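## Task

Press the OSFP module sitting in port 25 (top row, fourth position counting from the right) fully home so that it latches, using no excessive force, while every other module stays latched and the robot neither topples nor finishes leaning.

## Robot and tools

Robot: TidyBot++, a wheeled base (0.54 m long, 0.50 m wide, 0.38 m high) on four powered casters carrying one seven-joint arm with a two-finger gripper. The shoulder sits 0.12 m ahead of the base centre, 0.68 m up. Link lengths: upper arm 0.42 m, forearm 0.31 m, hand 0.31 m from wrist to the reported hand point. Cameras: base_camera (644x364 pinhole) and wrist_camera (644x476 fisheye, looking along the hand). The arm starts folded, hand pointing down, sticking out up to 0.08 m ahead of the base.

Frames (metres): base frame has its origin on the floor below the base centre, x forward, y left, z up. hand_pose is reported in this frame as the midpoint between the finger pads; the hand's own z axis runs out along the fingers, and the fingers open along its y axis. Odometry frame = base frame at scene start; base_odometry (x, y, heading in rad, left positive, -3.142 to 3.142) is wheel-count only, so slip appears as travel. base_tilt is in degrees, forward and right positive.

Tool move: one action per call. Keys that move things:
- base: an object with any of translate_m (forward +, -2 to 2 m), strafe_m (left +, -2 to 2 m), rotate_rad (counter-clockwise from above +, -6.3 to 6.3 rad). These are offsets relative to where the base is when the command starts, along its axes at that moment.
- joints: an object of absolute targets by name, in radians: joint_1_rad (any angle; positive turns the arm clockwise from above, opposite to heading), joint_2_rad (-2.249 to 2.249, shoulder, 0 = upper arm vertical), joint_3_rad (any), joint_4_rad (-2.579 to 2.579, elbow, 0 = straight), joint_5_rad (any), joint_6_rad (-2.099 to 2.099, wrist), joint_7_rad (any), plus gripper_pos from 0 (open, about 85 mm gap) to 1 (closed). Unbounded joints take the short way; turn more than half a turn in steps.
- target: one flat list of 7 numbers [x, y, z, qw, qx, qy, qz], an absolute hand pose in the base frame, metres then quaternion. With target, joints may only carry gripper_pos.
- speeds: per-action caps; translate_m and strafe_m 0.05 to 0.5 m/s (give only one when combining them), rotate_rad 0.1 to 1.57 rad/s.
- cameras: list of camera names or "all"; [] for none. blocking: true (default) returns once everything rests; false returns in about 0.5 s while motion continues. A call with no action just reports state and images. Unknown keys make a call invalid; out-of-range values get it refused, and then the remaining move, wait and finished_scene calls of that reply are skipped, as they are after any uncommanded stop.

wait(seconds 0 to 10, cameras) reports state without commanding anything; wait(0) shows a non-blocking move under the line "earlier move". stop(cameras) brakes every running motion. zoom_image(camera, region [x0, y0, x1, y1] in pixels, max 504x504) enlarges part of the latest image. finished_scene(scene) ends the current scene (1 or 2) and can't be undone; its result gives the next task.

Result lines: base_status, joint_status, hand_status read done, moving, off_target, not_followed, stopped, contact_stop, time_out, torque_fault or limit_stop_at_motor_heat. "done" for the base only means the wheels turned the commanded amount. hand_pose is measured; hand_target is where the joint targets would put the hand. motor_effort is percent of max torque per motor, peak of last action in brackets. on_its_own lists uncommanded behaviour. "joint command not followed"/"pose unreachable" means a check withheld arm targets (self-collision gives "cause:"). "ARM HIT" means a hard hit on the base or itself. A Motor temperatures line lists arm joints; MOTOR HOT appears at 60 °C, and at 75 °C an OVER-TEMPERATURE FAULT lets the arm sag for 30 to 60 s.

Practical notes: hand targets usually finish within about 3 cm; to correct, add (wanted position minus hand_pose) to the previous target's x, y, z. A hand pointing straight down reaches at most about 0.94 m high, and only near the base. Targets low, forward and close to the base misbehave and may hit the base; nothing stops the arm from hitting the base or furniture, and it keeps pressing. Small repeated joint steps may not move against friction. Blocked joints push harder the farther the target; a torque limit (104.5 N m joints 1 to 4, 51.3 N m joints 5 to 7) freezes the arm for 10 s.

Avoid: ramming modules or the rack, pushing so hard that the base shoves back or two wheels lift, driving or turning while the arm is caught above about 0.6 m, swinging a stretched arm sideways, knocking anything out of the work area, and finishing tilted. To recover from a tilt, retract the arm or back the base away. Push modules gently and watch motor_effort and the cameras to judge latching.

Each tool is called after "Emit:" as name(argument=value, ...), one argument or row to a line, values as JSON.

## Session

Emit:
move(
  cameras=["all"],
)

Scene clock: 0.00 s.
Motor temperatures (°C): [35 33 27 40 38 50 38]
base_odometry: x=+0.000 y=+0.000 heading=+0.000
base_tilt: forward=+0.2 right=+0.0
base_status: not commanded
joint_positions: joint_1_rad=-0.016 joint_2_rad=-0.312 joint_3_rad=+3.122 joint_4_rad=-2.543 joint_5_rad=+0.026 joint_6_rad=-0.829 joint_7_rad=+1.527 gripper_pos=+0.000
joint_status: not commanded
motor_effort: joint_1_rad=+0 joint_2_rad=-3 joint_3_rad=+0 joint_4_rad=+13 joint_5_rad=+0 joint_6_rad=+2 joint_7_rad=+0
hand_pose: x=+0.2633 y=-0.0004 z=+0.5791 quat_wxyz=(+0.011, +0.999, +0.004, +0.041) (m; base frame)
hand_target: x=+0.2633 y=-0.0004 z=+0.5791 quat_wxyz=(+0.011, +0.999, +0.004, +0.041) (m; base frame)
hand_status: not commanded
pictures: base_camera, wrist_camera

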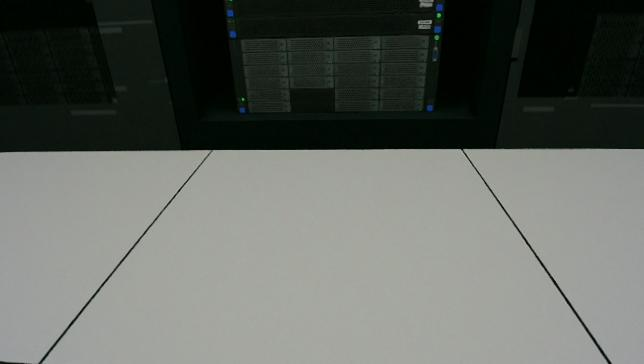

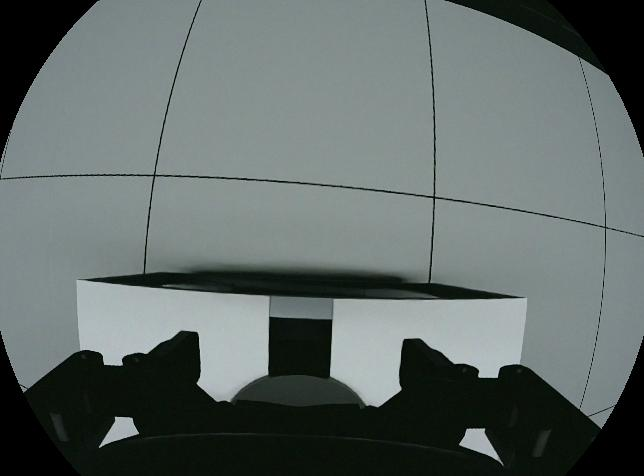

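Emit:
move(
  joints={"joint_1_rad": -0.018, "joint_2_rad": -0.43, "joint_3_rad": 3.15, "joint_4_rad": -1.30, "joint_5_rad": 0.0, "joint_6_rad": -0.685, "joint_7_rad": -0.05, "gripper_pos": 0.92},
  cameras=["all"],
)

Scene clock: 3.27 s.
Motor temperatures (°C): [35 33 27 40 38 50 38]
move: done
base_odometry: x=+0.000 y=+0.000 heading=+0.000
base_tilt: forward=+0.2 right=+0.0
base_status: not commanded
joint_positions: joint_1_rad=-0.016 joint_2_rad=-0.413 joint_3_rad=+3.132 joint_4_rad=-1.311 joint_5_rad=+0.026 joint_6_rad=-0.745 joint_7_rad=-0.003 gripper_pos=+0.920
joint_status: all done
motor_effort: joint_1_rad=-1(2) joint_2_rad=-4(10) joint_3_rad=+1(2) joint_4_rad=+18(20) joint_5_rad=+1(2) joint_6_rad=+10(10) joint_7_rad=-1(2)
hand_pose: x=+0.5061 y=+0.0076 z=+1.2409 quat_wxyz=(-0.478, +0.525, -0.510, +0.486) (m; base frame)
hand_target: x=+0.4952 y=+0.0032 z=+1.2719 quat_wxyz=(-0.520, +0.485, -0.507, +0.488) (m; base frame)
hand_status: not commanded
pictures: base_camera, wrist_camera

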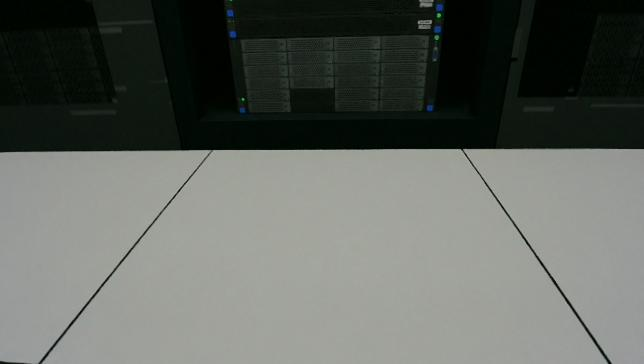

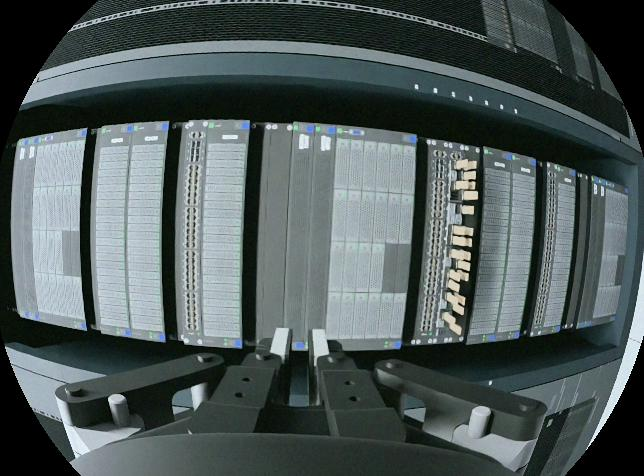

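Emit:
zoom_image(
  camera="wrist_camera",
  region=[410, 130, 530, 250],
)

Emit:
zoom_image(
  camera="wrist_camera",
  region=[410, 230, 530, 350],
)

Scaled by 4.200.

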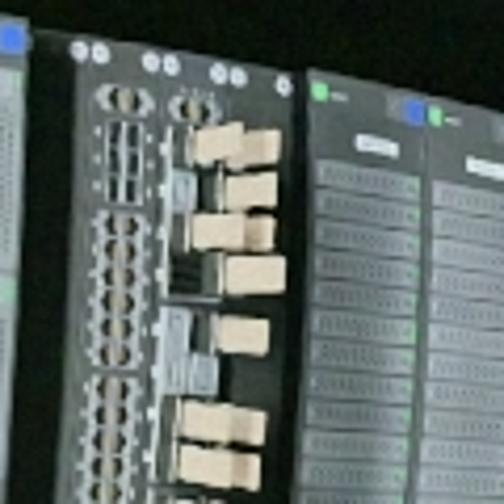

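Scaled by 4.200.

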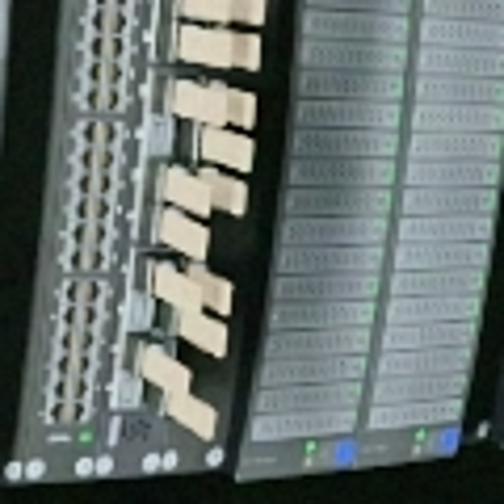

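Emit:
move(
  joints={"joint_2_rad": 0.0, "joint_4_rad": -2.09, "joint_6_rad": 0.54},
  base={"strafe_m": -0.10},
  cameras=["all"],
)

Scene clock: 8.23 s.
Motor temperatures (°C): [35 33 27 40 38 50 38]
move: done
base_odometry: x=+0.000 y=-0.100 heading=-0.001
base_tilt: forward=+0.2 right=+0.0
base_status: done
joint_positions: joint_1_rad=-0.016 joint_2_rad=-0.016 joint_3_rad=+3.144 joint_4_rad=-2.072 joint_5_rad=+0.026 joint_6_rad=+0.477 joint_7_rad=-0.005 gripper_pos=+0.920
joint_status: all done
motor_effort: joint_1_rad=+0(1) joint_2_rad=-22(24) joint_3_rad=+0(2) joint_4_rad=+19(23) joint_5_rad=+0(1) joint_6_rad=+10(11) joint_7_rad=-1(1)
hand_pose: x=+0.7014 y=+0.0133 z=+0.9533 quat_wxyz=(-0.500, +0.513, -0.491, +0.496) (m; base frame)
hand_target: x=+0.7032 y=+0.0070 z=+0.9531 quat_wxyz=(-0.520, +0.485, -0.505, +0.490) (m; base frame)
hand_status: not commanded
pictures: base_camera, wrist_camera

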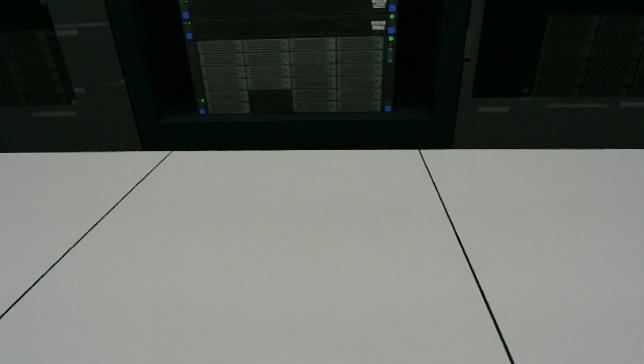

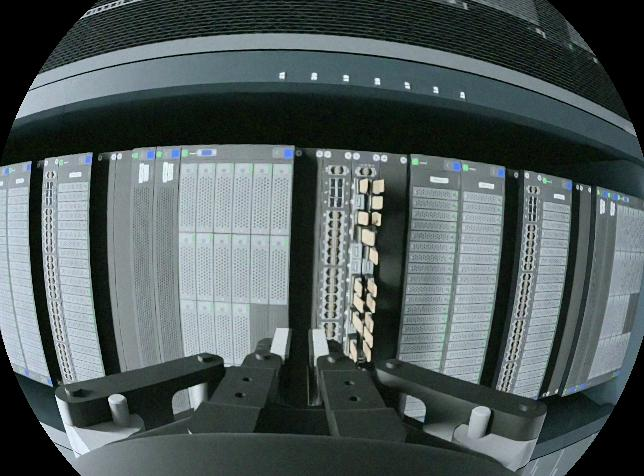

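Emit:
zoom_image(
  camera="wrist_camera",
  region=[320, 155, 420, 255],
)

Emit:
zoom_image(
  camera="wrist_camera",
  region=[320, 245, 420, 345],
)

Scaled by 5.040.

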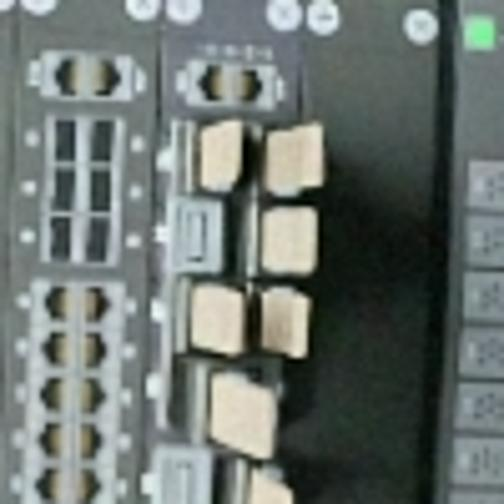

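Scaled by 5.040.

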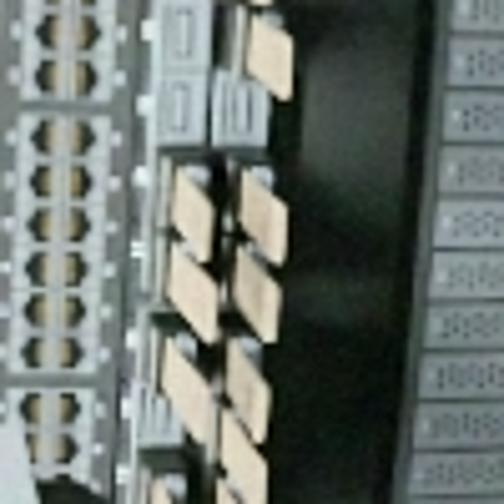

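Emit:
move(
  base={"translate_m": 0.20, "strafe_m": -0.044},
  speeds={"translate_m": 0.3},
  cameras=["wrist_camera"],
)

Emit:
zoom_image(
  camera="wrist_camera",
  region=[340, 160, 500, 320],
)

Scene clock: 10.67 s.
Motor temperatures (°C): [35 33 27 40 38 50 38]
move: done
base_odometry: x=+0.200 y=-0.145 heading=-0.001
base_tilt: forward=+0.2 right=+0.0
base_status: done
joint_positions: joint_1_rad=-0.016 joint_2_rad=-0.005 joint_3_rad=+3.144 joint_4_rad=-2.074 joint_5_rad=+0.026 joint_6_rad=+0.482 joint_7_rad=-0.005 gripper_pos=+0.920
joint_status: not commanded
motor_effort: joint_1_rad=+0(1) joint_2_rad=-21(24) joint_3_rad=+0(1) joint_4_rad=+19(20) joint_5_rad=+1(1) joint_6_rad=+10(10) joint_7_rad=-1(1)
hand_pose: x=+0.7041 y=+0.0133 z=+0.9473 quat_wxyz=(-0.498, +0.515, -0.493, +0.494) (m; base frame)
hand_target: x=+0.7032 y=+0.0070 z=+0.9531 quat_wxyz=(-0.520, +0.485, -0.505, +0.490) (m; base frame)
hand_status: not commanded
pictures: wrist_camera

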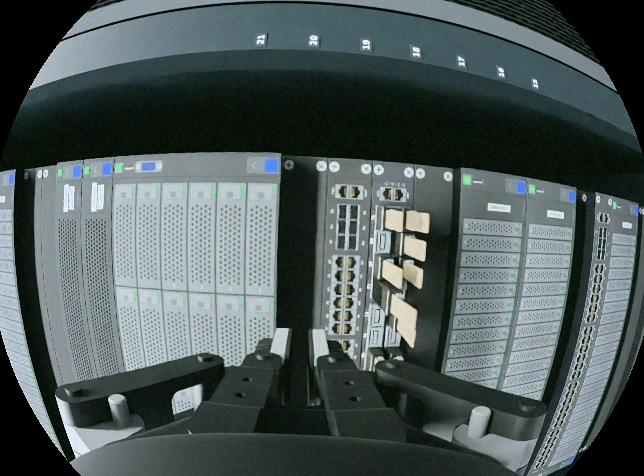

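Scaled by 3.150.

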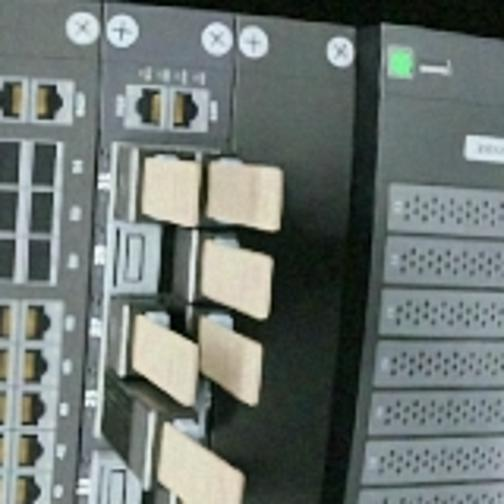

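Emit:
zoom_image(
  camera="wrist_camera",
  region=[80, 150, 180, 250],
)

Emit:
zoom_image(
  camera="wrist_camera",
  region=[80, 250, 180, 350],
)

Emit:
zoom_image(
  camera="wrist_camera",
  region=[440, 160, 560, 280],
)

Emit:
zoom_image(
  camera="wrist_camera",
  region=[440, 270, 560, 390],
)

Scaled by 5.040.

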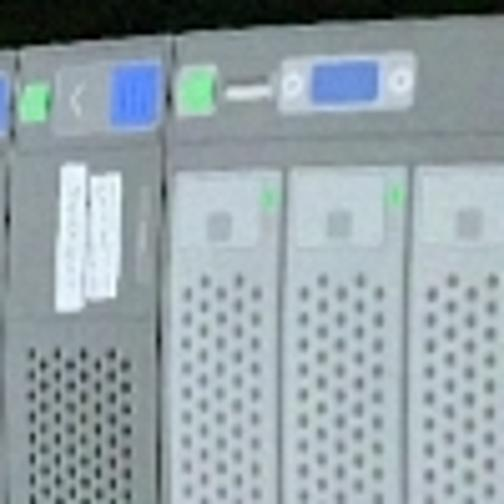

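Scaled by 5.040.

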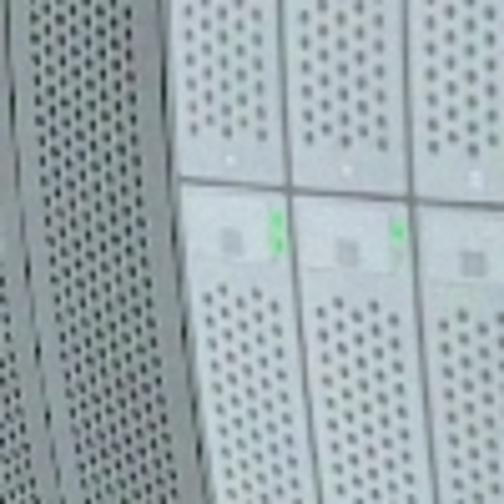

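Scaled by 4.200.

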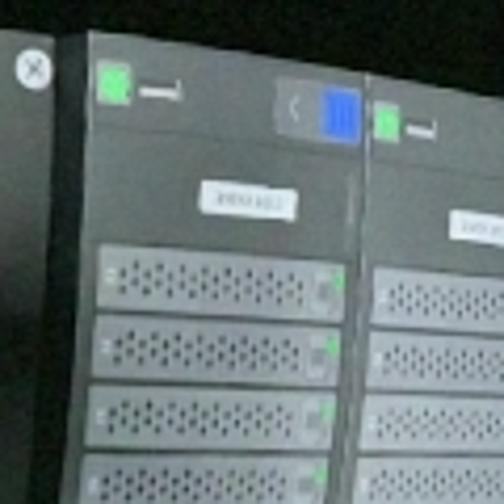

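Scaled by 4.200.

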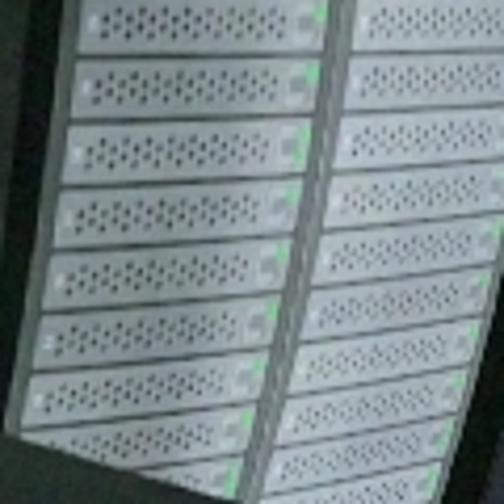

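Emit:
move(
  base={"strafe_m": 0.043, "rotate_rad": -0.025},
  joints={"joint_1_rad": 0.012},
  cameras=["all"],
)

Emit:
zoom_image(
  camera="wrist_camera",
  region=[340, 160, 500, 320],
)

Scene clock: 13.70 s.
Motor temperatures (°C): [34 33 27 40 38 50 38]
move: done
base_odometry: x=+0.200 y=-0.101 heading=-0.026
base_tilt: forward=+0.2 right=+0.0
base_status: done
joint_positions: joint_1_rad=+0.008 joint_2_rad=-0.005 joint_3_rad=+3.146 joint_4_rad=-2.074 joint_5_rad=+0.026 joint_6_rad=+0.482 joint_7_rad=-0.005 gripper_pos=+0.920
joint_status: all done
motor_effort: joint_1_rad=-1(3) joint_2_rad=-22(23) joint_3_rad=+0(3) joint_4_rad=+20(20) joint_5_rad=+0(1) joint_6_rad=+10(10) joint_7_rad=-1(1)
hand_pose: x=+0.7043 y=-0.0026 z=+0.9474 quat_wxyz=(-0.491, +0.508, -0.500, +0.501) (m; base frame)
hand_target: x=+0.7032 y=-0.0106 z=+0.9531 quat_wxyz=(-0.513, +0.477, -0.512, +0.498) (m; base frame)
hand_status: not commanded
pictures: base_camera, wrist_camera

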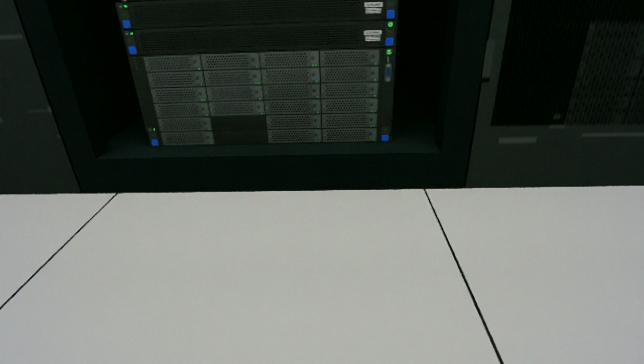

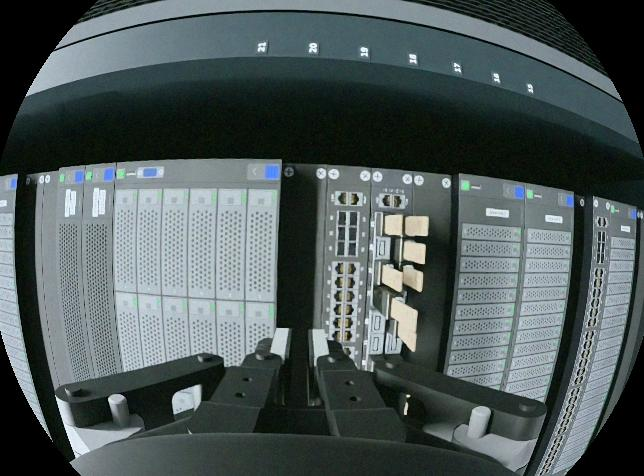

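Scaled by 3.150.

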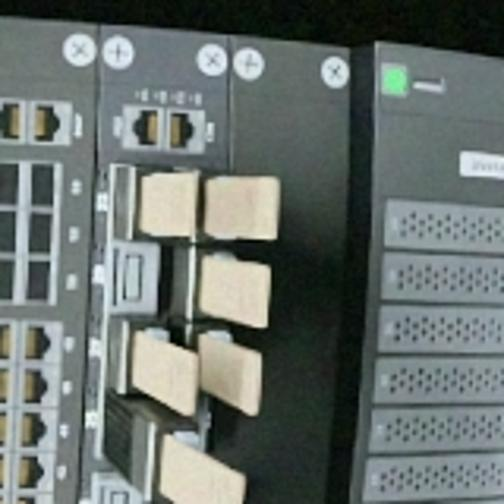

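Emit:
zoom_image(
  camera="wrist_camera",
  region=[80, 160, 180, 260],
)

Emit:
zoom_image(
  camera="wrist_camera",
  region=[80, 260, 180, 360],
)

Emit:
zoom_image(
  camera="wrist_camera",
  region=[440, 170, 560, 290],
)

Emit:
zoom_image(
  camera="wrist_camera",
  region=[440, 280, 560, 400],
)

Scaled by 5.040.

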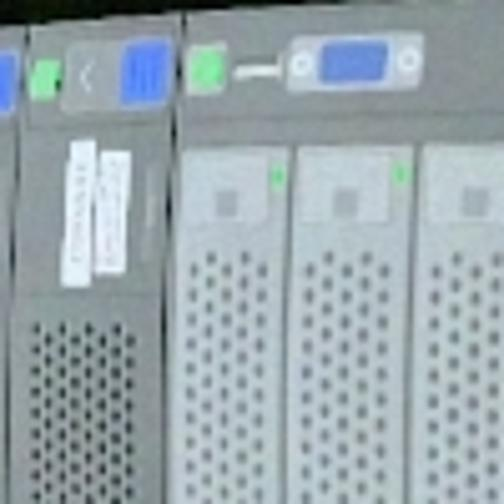

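Scaled by 5.040.

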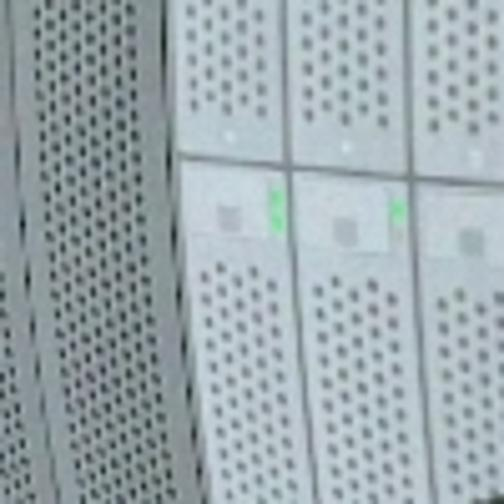

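Scaled by 4.200.

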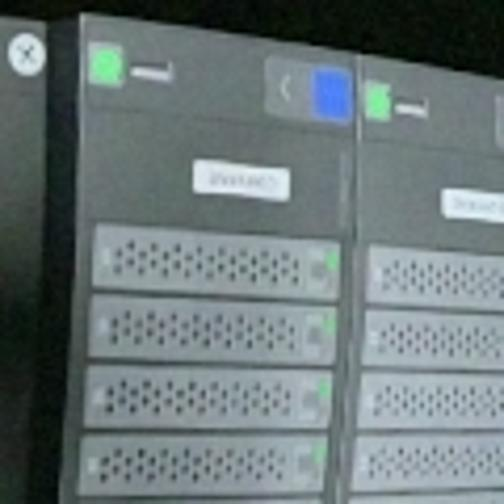

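Scaled by 4.200.

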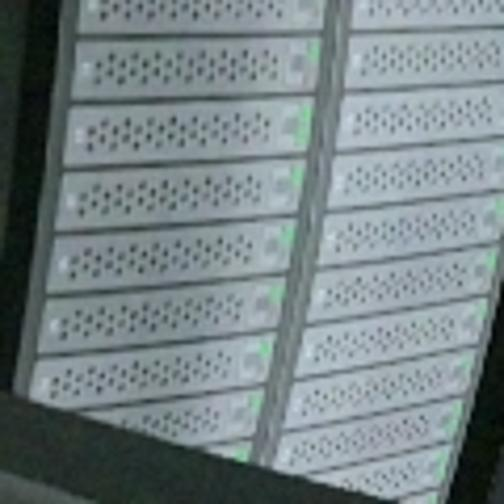

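Emit:
zoom_image(
  camera="wrist_camera",
  region=[365, 255, 445, 355],
)

Scaled by 5.040.

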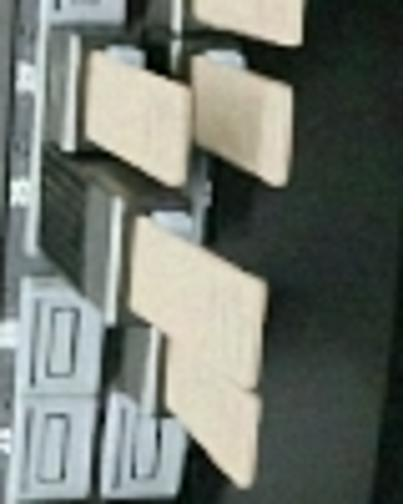

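Emit:
move(
  base={"strafe_m": 0.021, "translate_m": 0.05},
  joints={"joint_2_rad": 0.16, "joint_4_rad": -2.291, "joint_6_rad": 0.917},
  cameras=["wrist_camera"],
)

Emit:
zoom_image(
  camera="wrist_camera",
  region=[270, 220, 370, 320],
)

Scene clock: 17.40 s.
Motor temperatures (°C): [34 33 27 40 38 50 38]
move: done
base_odometry: x=+0.251 y=-0.081 heading=-0.026
base_tilt: forward=+0.2 right=+0.0
base_status: done
joint_positions: joint_1_rad=+0.008 joint_2_rad=+0.157 joint_3_rad=+3.146 joint_4_rad=-2.281 joint_5_rad=+0.026 joint_6_rad=+0.854 joint_7_rad=-0.005 gripper_pos=+0.920
joint_status: all done
motor_effort: joint_1_rad=+0(2) joint_2_rad=-24(28) joint_3_rad=+0(1) joint_4_rad=+15(20) joint_5_rad=+0(1) joint_6_rad=+9(11) joint_7_rad=+0(1)
hand_pose: x=+0.6995 y=+0.0000 z=+0.8534 quat_wxyz=(-0.495, +0.508, -0.498, +0.498) (m; base frame)
hand_target: x=+0.6974 y=-0.0101 z=+0.8663 quat_wxyz=(-0.516, +0.474, -0.507, +0.502) (m; base frame)
hand_status: not commanded
pictures: wrist_camera

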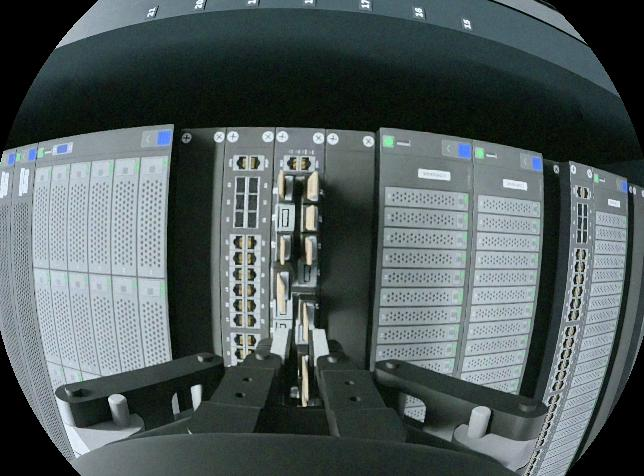

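Scaled by 5.040.

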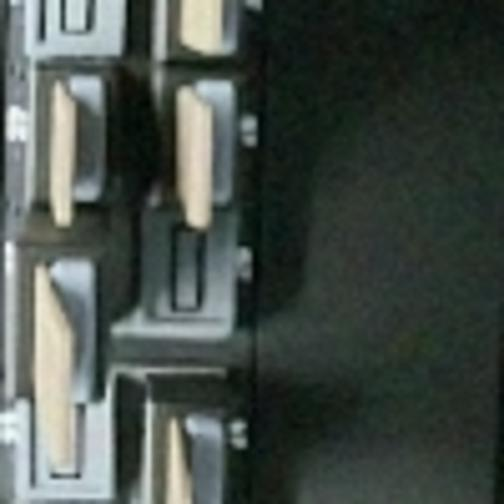

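Emit:
zoom_image(
  camera="wrist_camera",
  region=[255, 150, 345, 240],
)

Emit:
zoom_image(
  camera="wrist_camera",
  region=[255, 235, 345, 325],
)

Scaled by 5.600.

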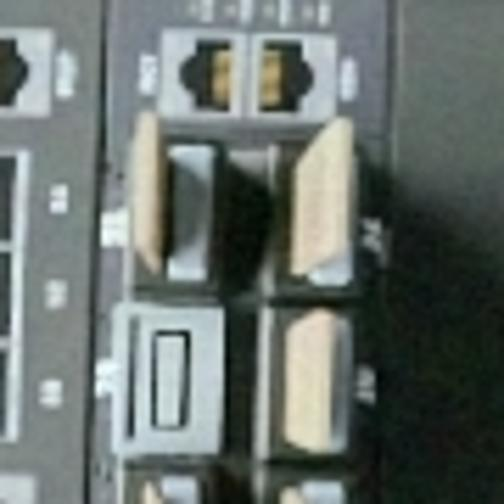

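Scaled by 5.600.

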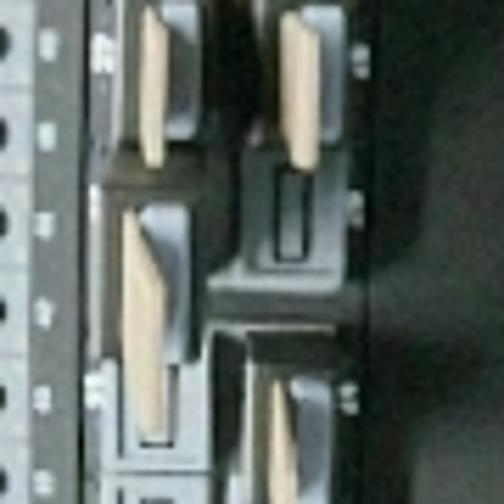

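Emit:
move(
  base={"strafe_m": -0.012, "translate_m": 0.025},
  joints={"joint_2_rad": 0.138, "joint_4_rad": -2.265},
  cameras=["wrist_camera"],
)

Emit:
zoom_image(
  camera="wrist_camera",
  region=[250, 235, 350, 335],
)

Scene clock: 19.90 s.
Motor temperatures (°C): [34 33 27 40 38 50 38]
move: done
base_odometry: x=+0.276 y=-0.094 heading=-0.026
base_tilt: forward=+0.2 right=+0.0
base_status: done
joint_positions: joint_1_rad=+0.009 joint_2_rad=+0.149 joint_3_rad=+3.146 joint_4_rad=-2.268 joint_5_rad=+0.026 joint_6_rad=+0.860 joint_7_rad=-0.005 gripper_pos=+0.920
joint_status: all done
motor_effort: joint_1_rad=+0(1) joint_2_rad=-24(26) joint_3_rad=+0(1) joint_4_rad=+16(17) joint_5_rad=+1(1) joint_6_rad=+10(10) joint_7_rad=-1(1)
hand_pose: x=+0.7010 y=-0.0004 z=+0.8665 quat_wxyz=(-0.501, +0.502, -0.492, +0.505) (m; base frame)
hand_target: x=+0.6987 y=-0.0102 z=+0.8925 quat_wxyz=(-0.528, +0.462, -0.495, +0.513) (m; base frame)
hand_status: not commanded
pictures: wrist_camera

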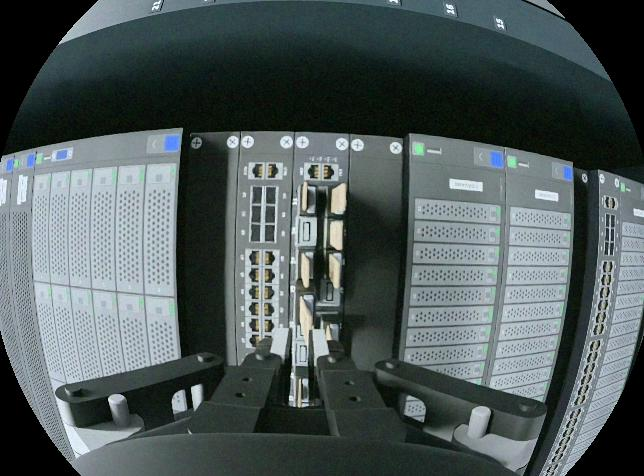

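Scaled by 5.040.

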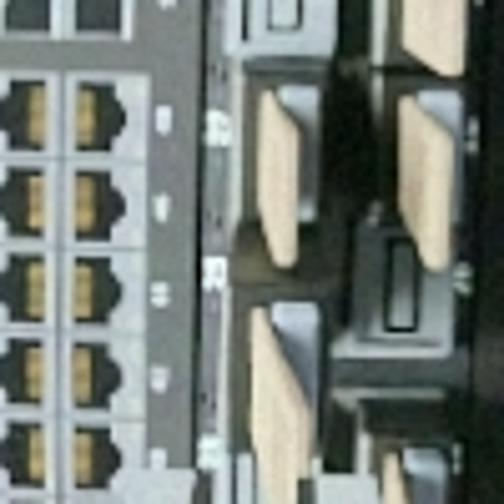

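Emit:
zoom_image(
  camera="wrist_camera",
  region=[280, 280, 340, 340],
)

Scaled by 8.400.

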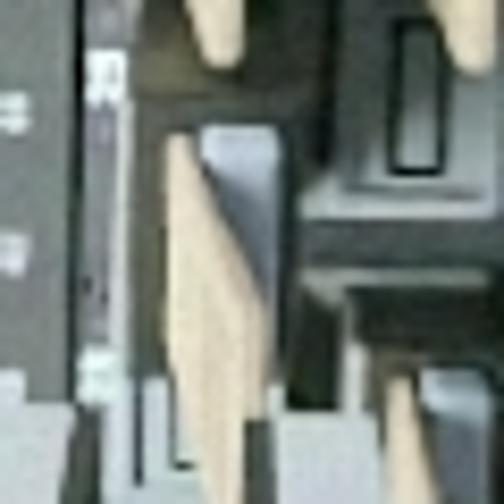

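Emit:
move(
)

Scene clock: 21.00 s.
Motor temperatures (°C): [34 33 27 40 38 50 38]
base_odometry: x=+0.276 y=-0.094 heading=-0.026
base_tilt: forward=+0.2 right=+0.0
base_status: done
joint_positions: joint_1_rad=+0.009 joint_2_rad=+0.149 joint_3_rad=+3.146 joint_4_rad=-2.268 joint_5_rad=+0.026 joint_6_rad=+0.860 joint_7_rad=-0.005 gripper_pos=+0.920
joint_status: all done
motor_effort: joint_1_rad=-1(1) joint_2_rad=-24(26) joint_3_rad=+0(1) joint_4_rad=+16(17) joint_5_rad=+0(1) joint_6_rad=+10(10) joint_7_rad=-1(1)
hand_pose: x=+0.7010 y=-0.0004 z=+0.8665 quat_wxyz=(-0.501, +0.502, -0.492, +0.505) (m; base frame)
hand_target: x=+0.6987 y=-0.0102 z=+0.8925 quat_wxyz=(-0.528, +0.462, -0.495, +0.513) (m; base frame)
hand_status: not commanded
pictures: base_camera, wrist_camera

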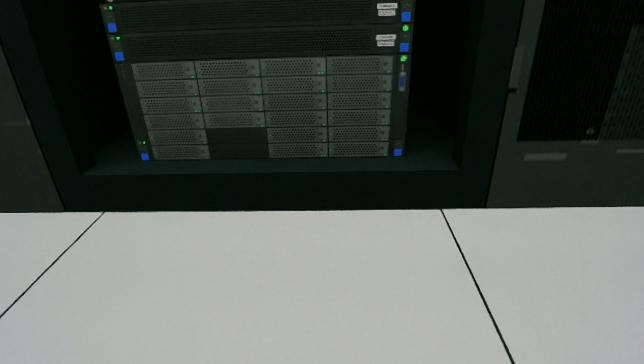

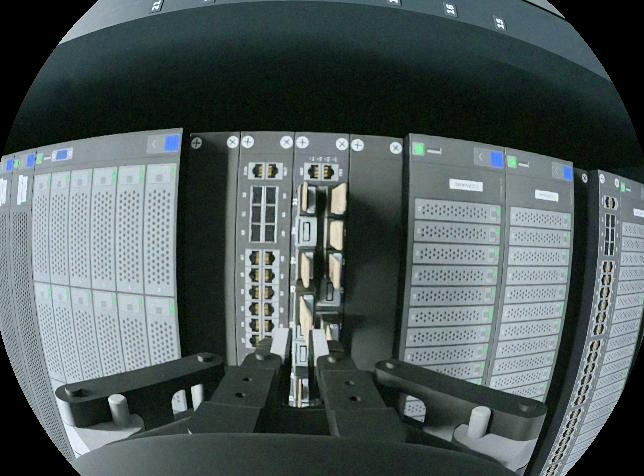

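Emit:
zoom_image(
  camera="wrist_camera",
  region=[255, 260, 365, 410],
)

Emit:
zoom_image(
  camera="wrist_camera",
  region=[270, 150, 370, 300],
)

Scaled by 3.360.

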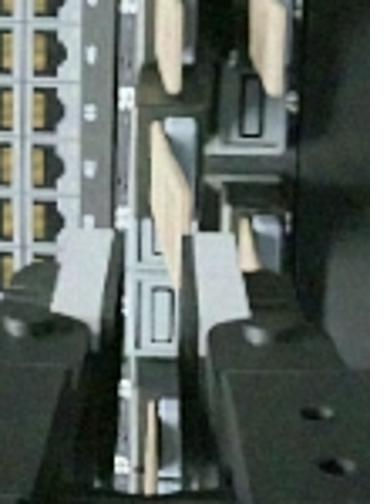

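Scaled by 3.360.

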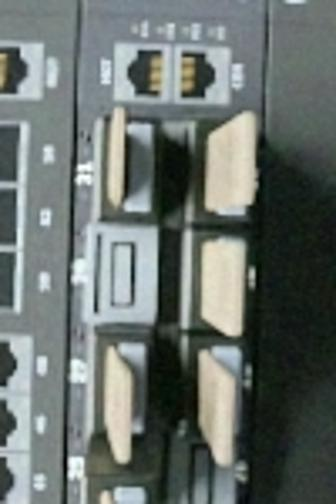

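Emit:
zoom_image(
  camera="wrist_camera",
  region=[275, 285, 335, 355],
)

Emit:
zoom_image(
  camera="wrist_camera",
  region=[285, 170, 355, 300],
)

Scaled by 7.200.

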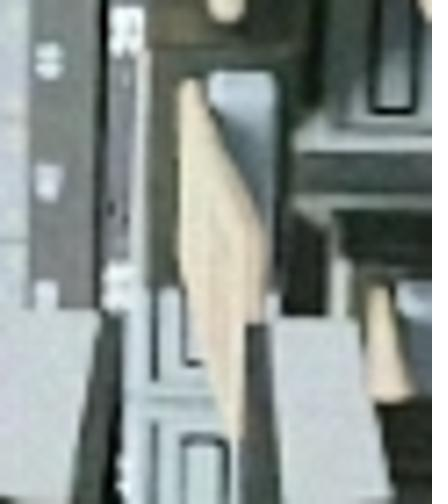

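Scaled by 3.877.

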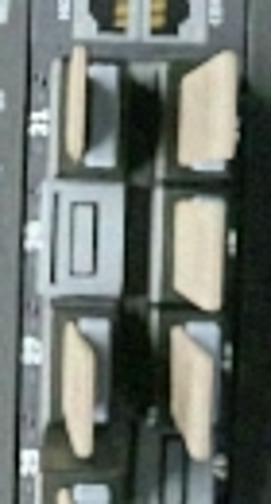

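Emit:
move(
  joints={"joint_2_rad": 0.163},
  cameras=["wrist_camera"],
)

Emit:
zoom_image(
  camera="wrist_camera",
  region=[275, 285, 335, 355],
)

Scene clock: 26.30 s.
Motor temperatures (°C): [34 33 27 40 38 50 38]
move: done
base_odometry: x=+0.276 y=-0.094 heading=-0.026
base_tilt: forward=+0.2 right=+0.0
base_status: not commanded
joint_positions: joint_1_rad=+0.009 joint_2_rad=+0.156 joint_3_rad=+3.146 joint_4_rad=-2.268 joint_5_rad=+0.026 joint_6_rad=+0.860 joint_7_rad=-0.005 gripper_pos=+0.920
joint_status: all done
motor_effort: joint_1_rad=+0(1) joint_2_rad=-24(25) joint_3_rad=+0(1) joint_4_rad=+16(16) joint_5_rad=+0(1) joint_6_rad=+10(10) joint_7_rad=+0(1)
hand_pose: x=+0.7023 y=-0.0004 z=+0.8626 quat_wxyz=(-0.500, +0.503, -0.494, +0.503) (m; base frame)
hand_target: x=+0.7038 y=-0.0102 z=+0.8779 quat_wxyz=(-0.522, +0.468, -0.501, +0.507) (m; base frame)
hand_status: not commanded
pictures: wrist_camera

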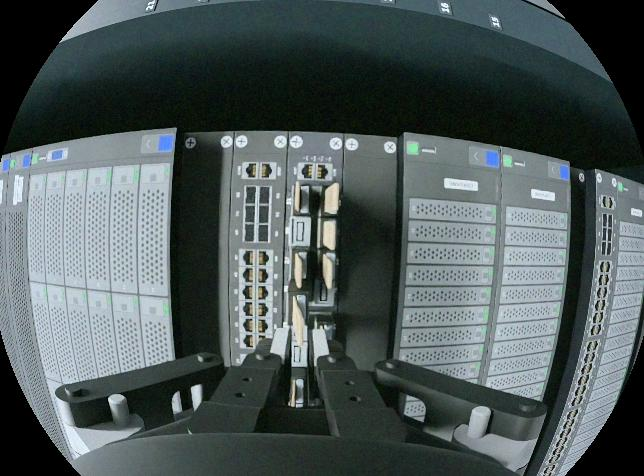

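Scaled by 7.200.

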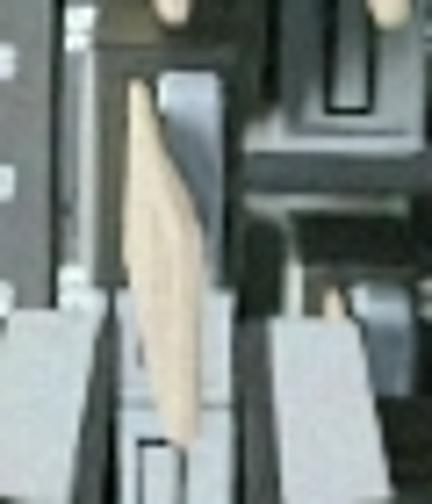

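Emit:
zoom_image(
  camera="wrist_camera",
  region=[175, 130, 295, 250],
)

Emit:
zoom_image(
  camera="wrist_camera",
  region=[285, 130, 405, 250],
)

Scaled by 4.200.

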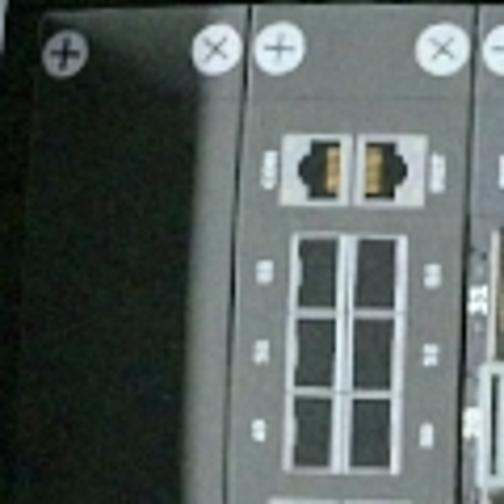

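Scaled by 4.200.

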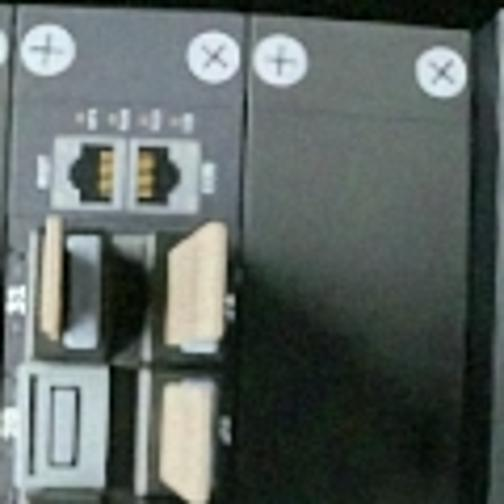

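Emit:
move(
  base={"translate_m": 0.018},
  speeds={"translate_m": 0.1},
  cameras=["wrist_camera"],
)

Emit:
zoom_image(
  camera="wrist_camera",
  region=[275, 285, 335, 355],
)

Emit:
zoom_image(
  camera="wrist_camera",
  region=[275, 180, 365, 300],
)

Scene clock: 29.77 s.
Motor temperatures (°C): [34 33 27 40 38 50 38]
move: done
base_odometry: x=+0.294 y=-0.095 heading=-0.026
base_tilt: forward=+0.2 right=+0.0
base_status: done
joint_positions: joint_1_rad=+0.009 joint_2_rad=+0.162 joint_3_rad=+3.146 joint_4_rad=-2.267 joint_5_rad=+0.026 joint_6_rad=+0.860 joint_7_rad=-0.005 gripper_pos=+0.920
joint_status: not commanded
motor_effort: joint_1_rad=-1(1) joint_2_rad=-24(26) joint_3_rad=+0(1) joint_4_rad=+16(17) joint_5_rad=+0(1) joint_6_rad=+9(10) joint_7_rad=+0(1)
hand_pose: x=+0.7036 y=-0.0004 z=+0.8599 quat_wxyz=(-0.499, +0.504, -0.495, +0.502) (m; base frame)
hand_target: x=+0.7038 y=-0.0102 z=+0.8779 quat_wxyz=(-0.522, +0.468, -0.501, +0.507) (m; base frame)
hand_status: not commanded
pictures: wrist_camera

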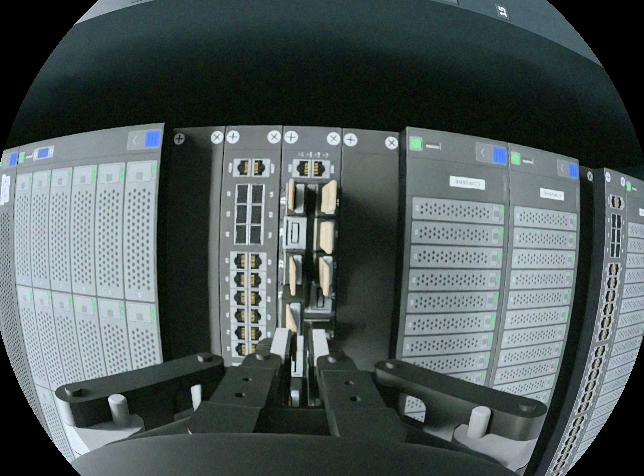

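Scaled by 7.200.

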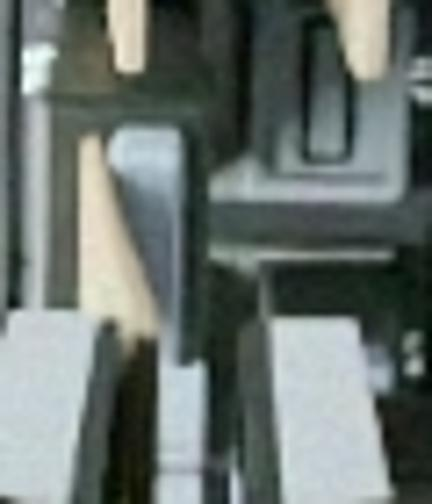

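Scaled by 4.200.

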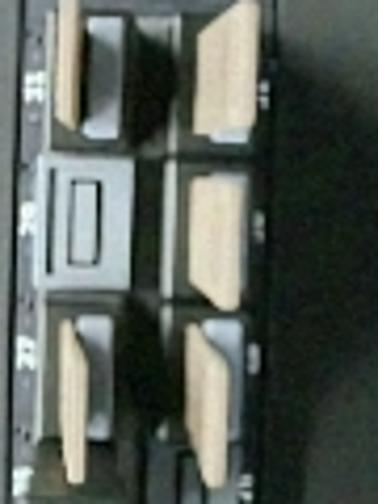

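Emit:
move(
  joints={"joint_2_rad": 0.145},
  cameras=[],
)

Emit:
move(
  base={"translate_m": 0.015},
  speeds={"translate_m": 0.1},
  cameras=["wrist_camera"],
)

Emit:
zoom_image(
  camera="wrist_camera",
  region=[265, 290, 335, 375],
)

Scene clock: 31.93 s.
Motor temperatures (°C): [34 33 27 40 38 50 38]
move: done
base_odometry: x=+0.294 y=-0.095 heading=-0.026
base_tilt: forward=+0.2 right=+0.0
base_status: not commanded
joint_positions: joint_1_rad=+0.009 joint_2_rad=+0.158 joint_3_rad=+3.146 joint_4_rad=-2.267 joint_5_rad=+0.026 joint_6_rad=+0.860 joint_7_rad=-0.005 gripper_pos=+0.920
joint_status: all done
motor_effort: joint_1_rad=+0(1) joint_2_rad=-24(25) joint_3_rad=+0(1) joint_4_rad=+16(16) joint_5_rad=+0(1) joint_6_rad=+9(10) joint_7_rad=+0(1)
hand_pose: x=+0.7030 y=-0.0004 z=+0.8618 quat_wxyz=(-0.500, +0.503, -0.494, +0.503) (m; base frame)
hand_target: x=+0.7002 y=-0.0102 z=+0.8884 quat_wxyz=(-0.526, +0.463, -0.496, +0.512) (m; base frame)
hand_status: not commanded
pictures: none
No camera images: "cameras" was empty.

Scene clock: 32.63 s.
Motor temperatures (°C): [34 33 27 40 38 50 38]
move: done
base_odometry: x=+0.309 y=-0.095 heading=-0.026
base_tilt: forward=+0.2 right=+0.0
base_status: done
joint_positions: joint_1_rad=+0.009 joint_2_rad=+0.157 joint_3_rad=+3.146 joint_4_rad=-2.267 joint_5_rad=+0.026 joint_6_rad=+0.860 joint_7_rad=-0.005 gripper_pos=+0.920
joint_status: not commanded
motor_effort: joint_1_rad=-1(1) joint_2_rad=-24(27) joint_3_rad=+1(1) joint_4_rad=+16(17) joint_5_rad=+1(1) joint_6_rad=+10(10) joint_7_rad=-1(1)
hand_pose: x=+0.7029 y=-0.0004 z=+0.8629 quat_wxyz=(-0.500, +0.503, -0.493, +0.504) (m; base frame)
hand_target: x=+0.7002 y=-0.0102 z=+0.8884 quat_wxyz=(-0.526, +0.463, -0.496, +0.512) (m; base frame)
hand_status: not commanded
pictures: wrist_camera

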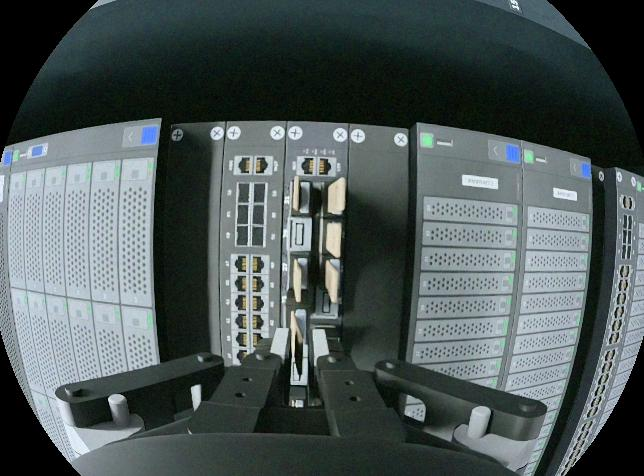

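Scaled by 5.929.

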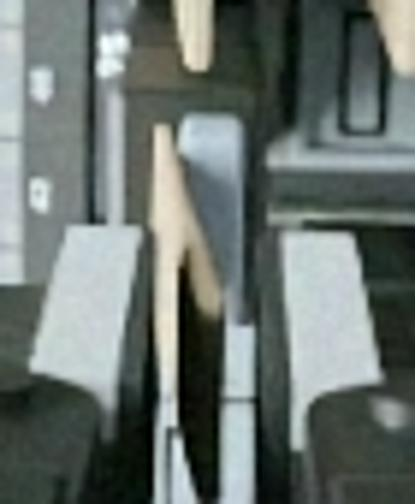

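Emit:
move(
  joints={"joint_2_rad": 0.138},
  cameras=["wrist_camera"],
)

Emit:
zoom_image(
  camera="wrist_camera",
  region=[265, 290, 335, 375],
)

Scene clock: 34.07 s.
Motor temperatures (°C): [34 33 27 40 38 50 38]
move: done
base_odometry: x=+0.309 y=-0.095 heading=-0.026
base_tilt: forward=+0.2 right=+0.0
base_status: not commanded
joint_positions: joint_1_rad=+0.009 joint_2_rad=+0.156 joint_3_rad=+3.146 joint_4_rad=-2.267 joint_5_rad=+0.026 joint_6_rad=+0.860 joint_7_rad=-0.005 gripper_pos=+0.920
joint_status: all done
motor_effort: joint_1_rad=+0(1) joint_2_rad=-24(25) joint_3_rad=+0(1) joint_4_rad=+16(16) joint_5_rad=+0(1) joint_6_rad=+10(10) joint_7_rad=-1(1)
hand_pose: x=+0.7028 y=-0.0004 z=+0.8634 quat_wxyz=(-0.500, +0.503, -0.493, +0.504) (m; base frame)
hand_target: x=+0.6987 y=-0.0102 z=+0.8925 quat_wxyz=(-0.528, +0.462, -0.495, +0.513) (m; base frame)
hand_status: not commanded
pictures: wrist_camera

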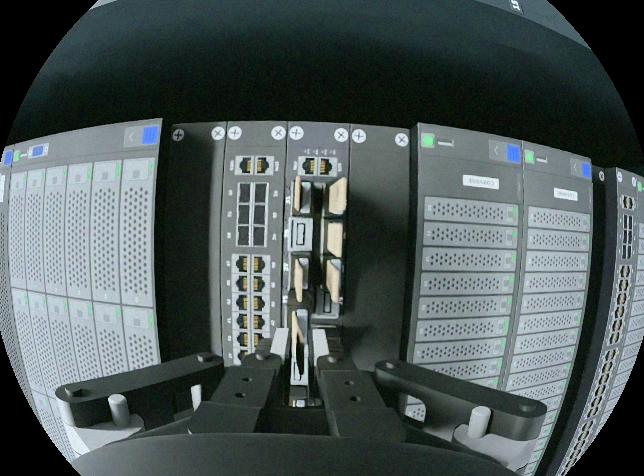

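Scaled by 5.929.

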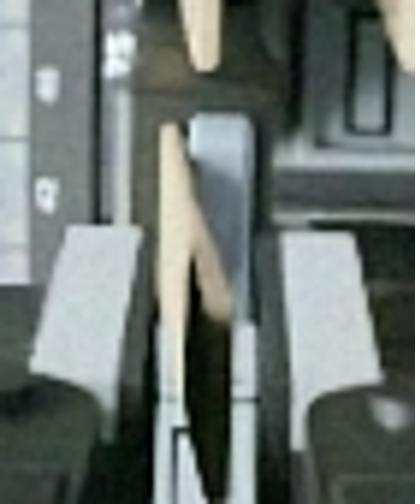

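Emit:
move(
  joints={"joint_2_rad": 0.130},
  cameras=["wrist_camera"],
)

Emit:
zoom_image(
  camera="wrist_camera",
  region=[265, 290, 335, 375],
)

Scene clock: 34.73 s.
Motor temperatures (°C): [34 33 27 40 38 50 38]
move: done
base_odometry: x=+0.309 y=-0.095 heading=-0.026
base_tilt: forward=+0.2 right=+0.0
base_status: not commanded
joint_positions: joint_1_rad=+0.009 joint_2_rad=+0.153 joint_3_rad=+3.146 joint_4_rad=-2.267 joint_5_rad=+0.026 joint_6_rad=+0.860 joint_7_rad=-0.005 gripper_pos=+0.920
joint_status: all done
motor_effort: joint_1_rad=+0(1) joint_2_rad=-24(26) joint_3_rad=+0(1) joint_4_rad=+16(16) joint_5_rad=+0(1) joint_6_rad=+10(10) joint_7_rad=+0(1)
hand_pose: x=+0.7021 y=-0.0004 z=+0.8655 quat_wxyz=(-0.501, +0.502, -0.492, +0.505) (m; base frame)
hand_target: x=+0.6970 y=-0.0102 z=+0.8971 quat_wxyz=(-0.530, +0.460, -0.492, +0.515) (m; base frame)
hand_status: not commanded
pictures: wrist_camera

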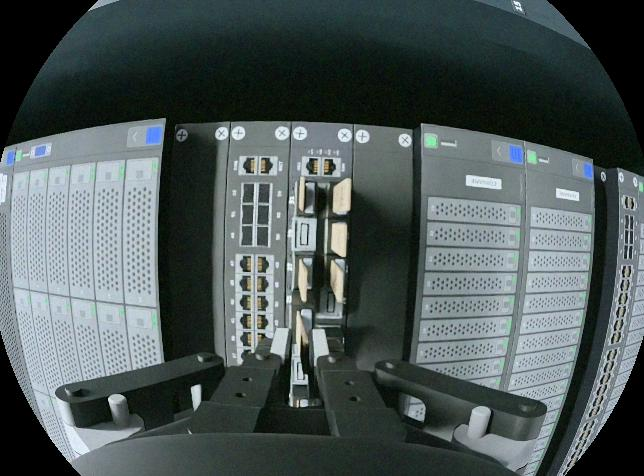

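Scaled by 5.929.

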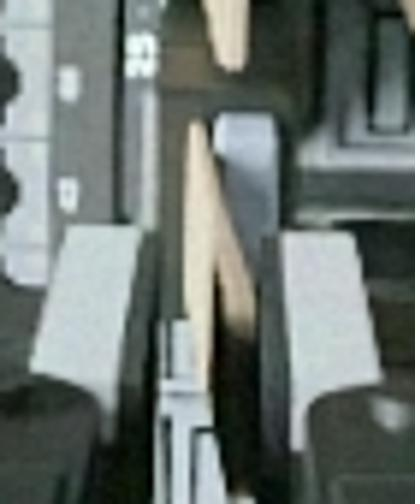

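Emit:
move(
  joints={"joint_2_rad": 0.138},
  base={"translate_m": 0.007},
  speeds={"translate_m": 0.05},
  cameras=["wrist_camera"],
)

Emit:
zoom_image(
  camera="wrist_camera",
  region=[265, 290, 335, 375],
)

Scene clock: 36.10 s.
Motor temperatures (°C): [34 33 27 40 38 50 38]
move: done
base_odometry: x=+0.317 y=-0.096 heading=-0.026
base_tilt: forward=+0.2 right=+0.0
base_status: done
joint_positions: joint_1_rad=+0.009 joint_2_rad=+0.153 joint_3_rad=+3.146 joint_4_rad=-2.267 joint_5_rad=+0.026 joint_6_rad=+0.861 joint_7_rad=-0.005 gripper_pos=+0.920
joint_status: all done
motor_effort: joint_1_rad=-1(1) joint_2_rad=-24(27) joint_3_rad=+0(1) joint_4_rad=+16(17) joint_5_rad=+0(0) joint_6_rad=+10(10) joint_7_rad=+0(1)
hand_pose: x=+0.7021 y=-0.0004 z=+0.8657 quat_wxyz=(-0.501, +0.502, -0.492, +0.505) (m; base frame)
hand_target: x=+0.6987 y=-0.0102 z=+0.8925 quat_wxyz=(-0.528, +0.462, -0.495, +0.513) (m; base frame)
hand_status: not commanded
pictures: wrist_camera

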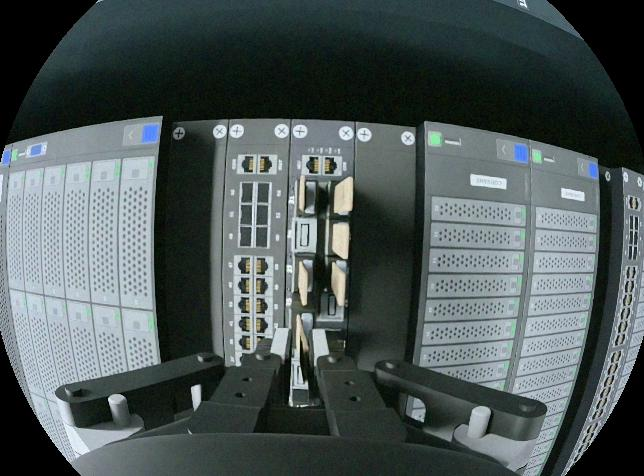

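Scaled by 5.929.

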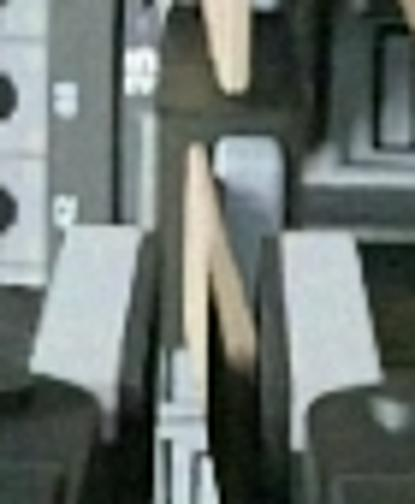

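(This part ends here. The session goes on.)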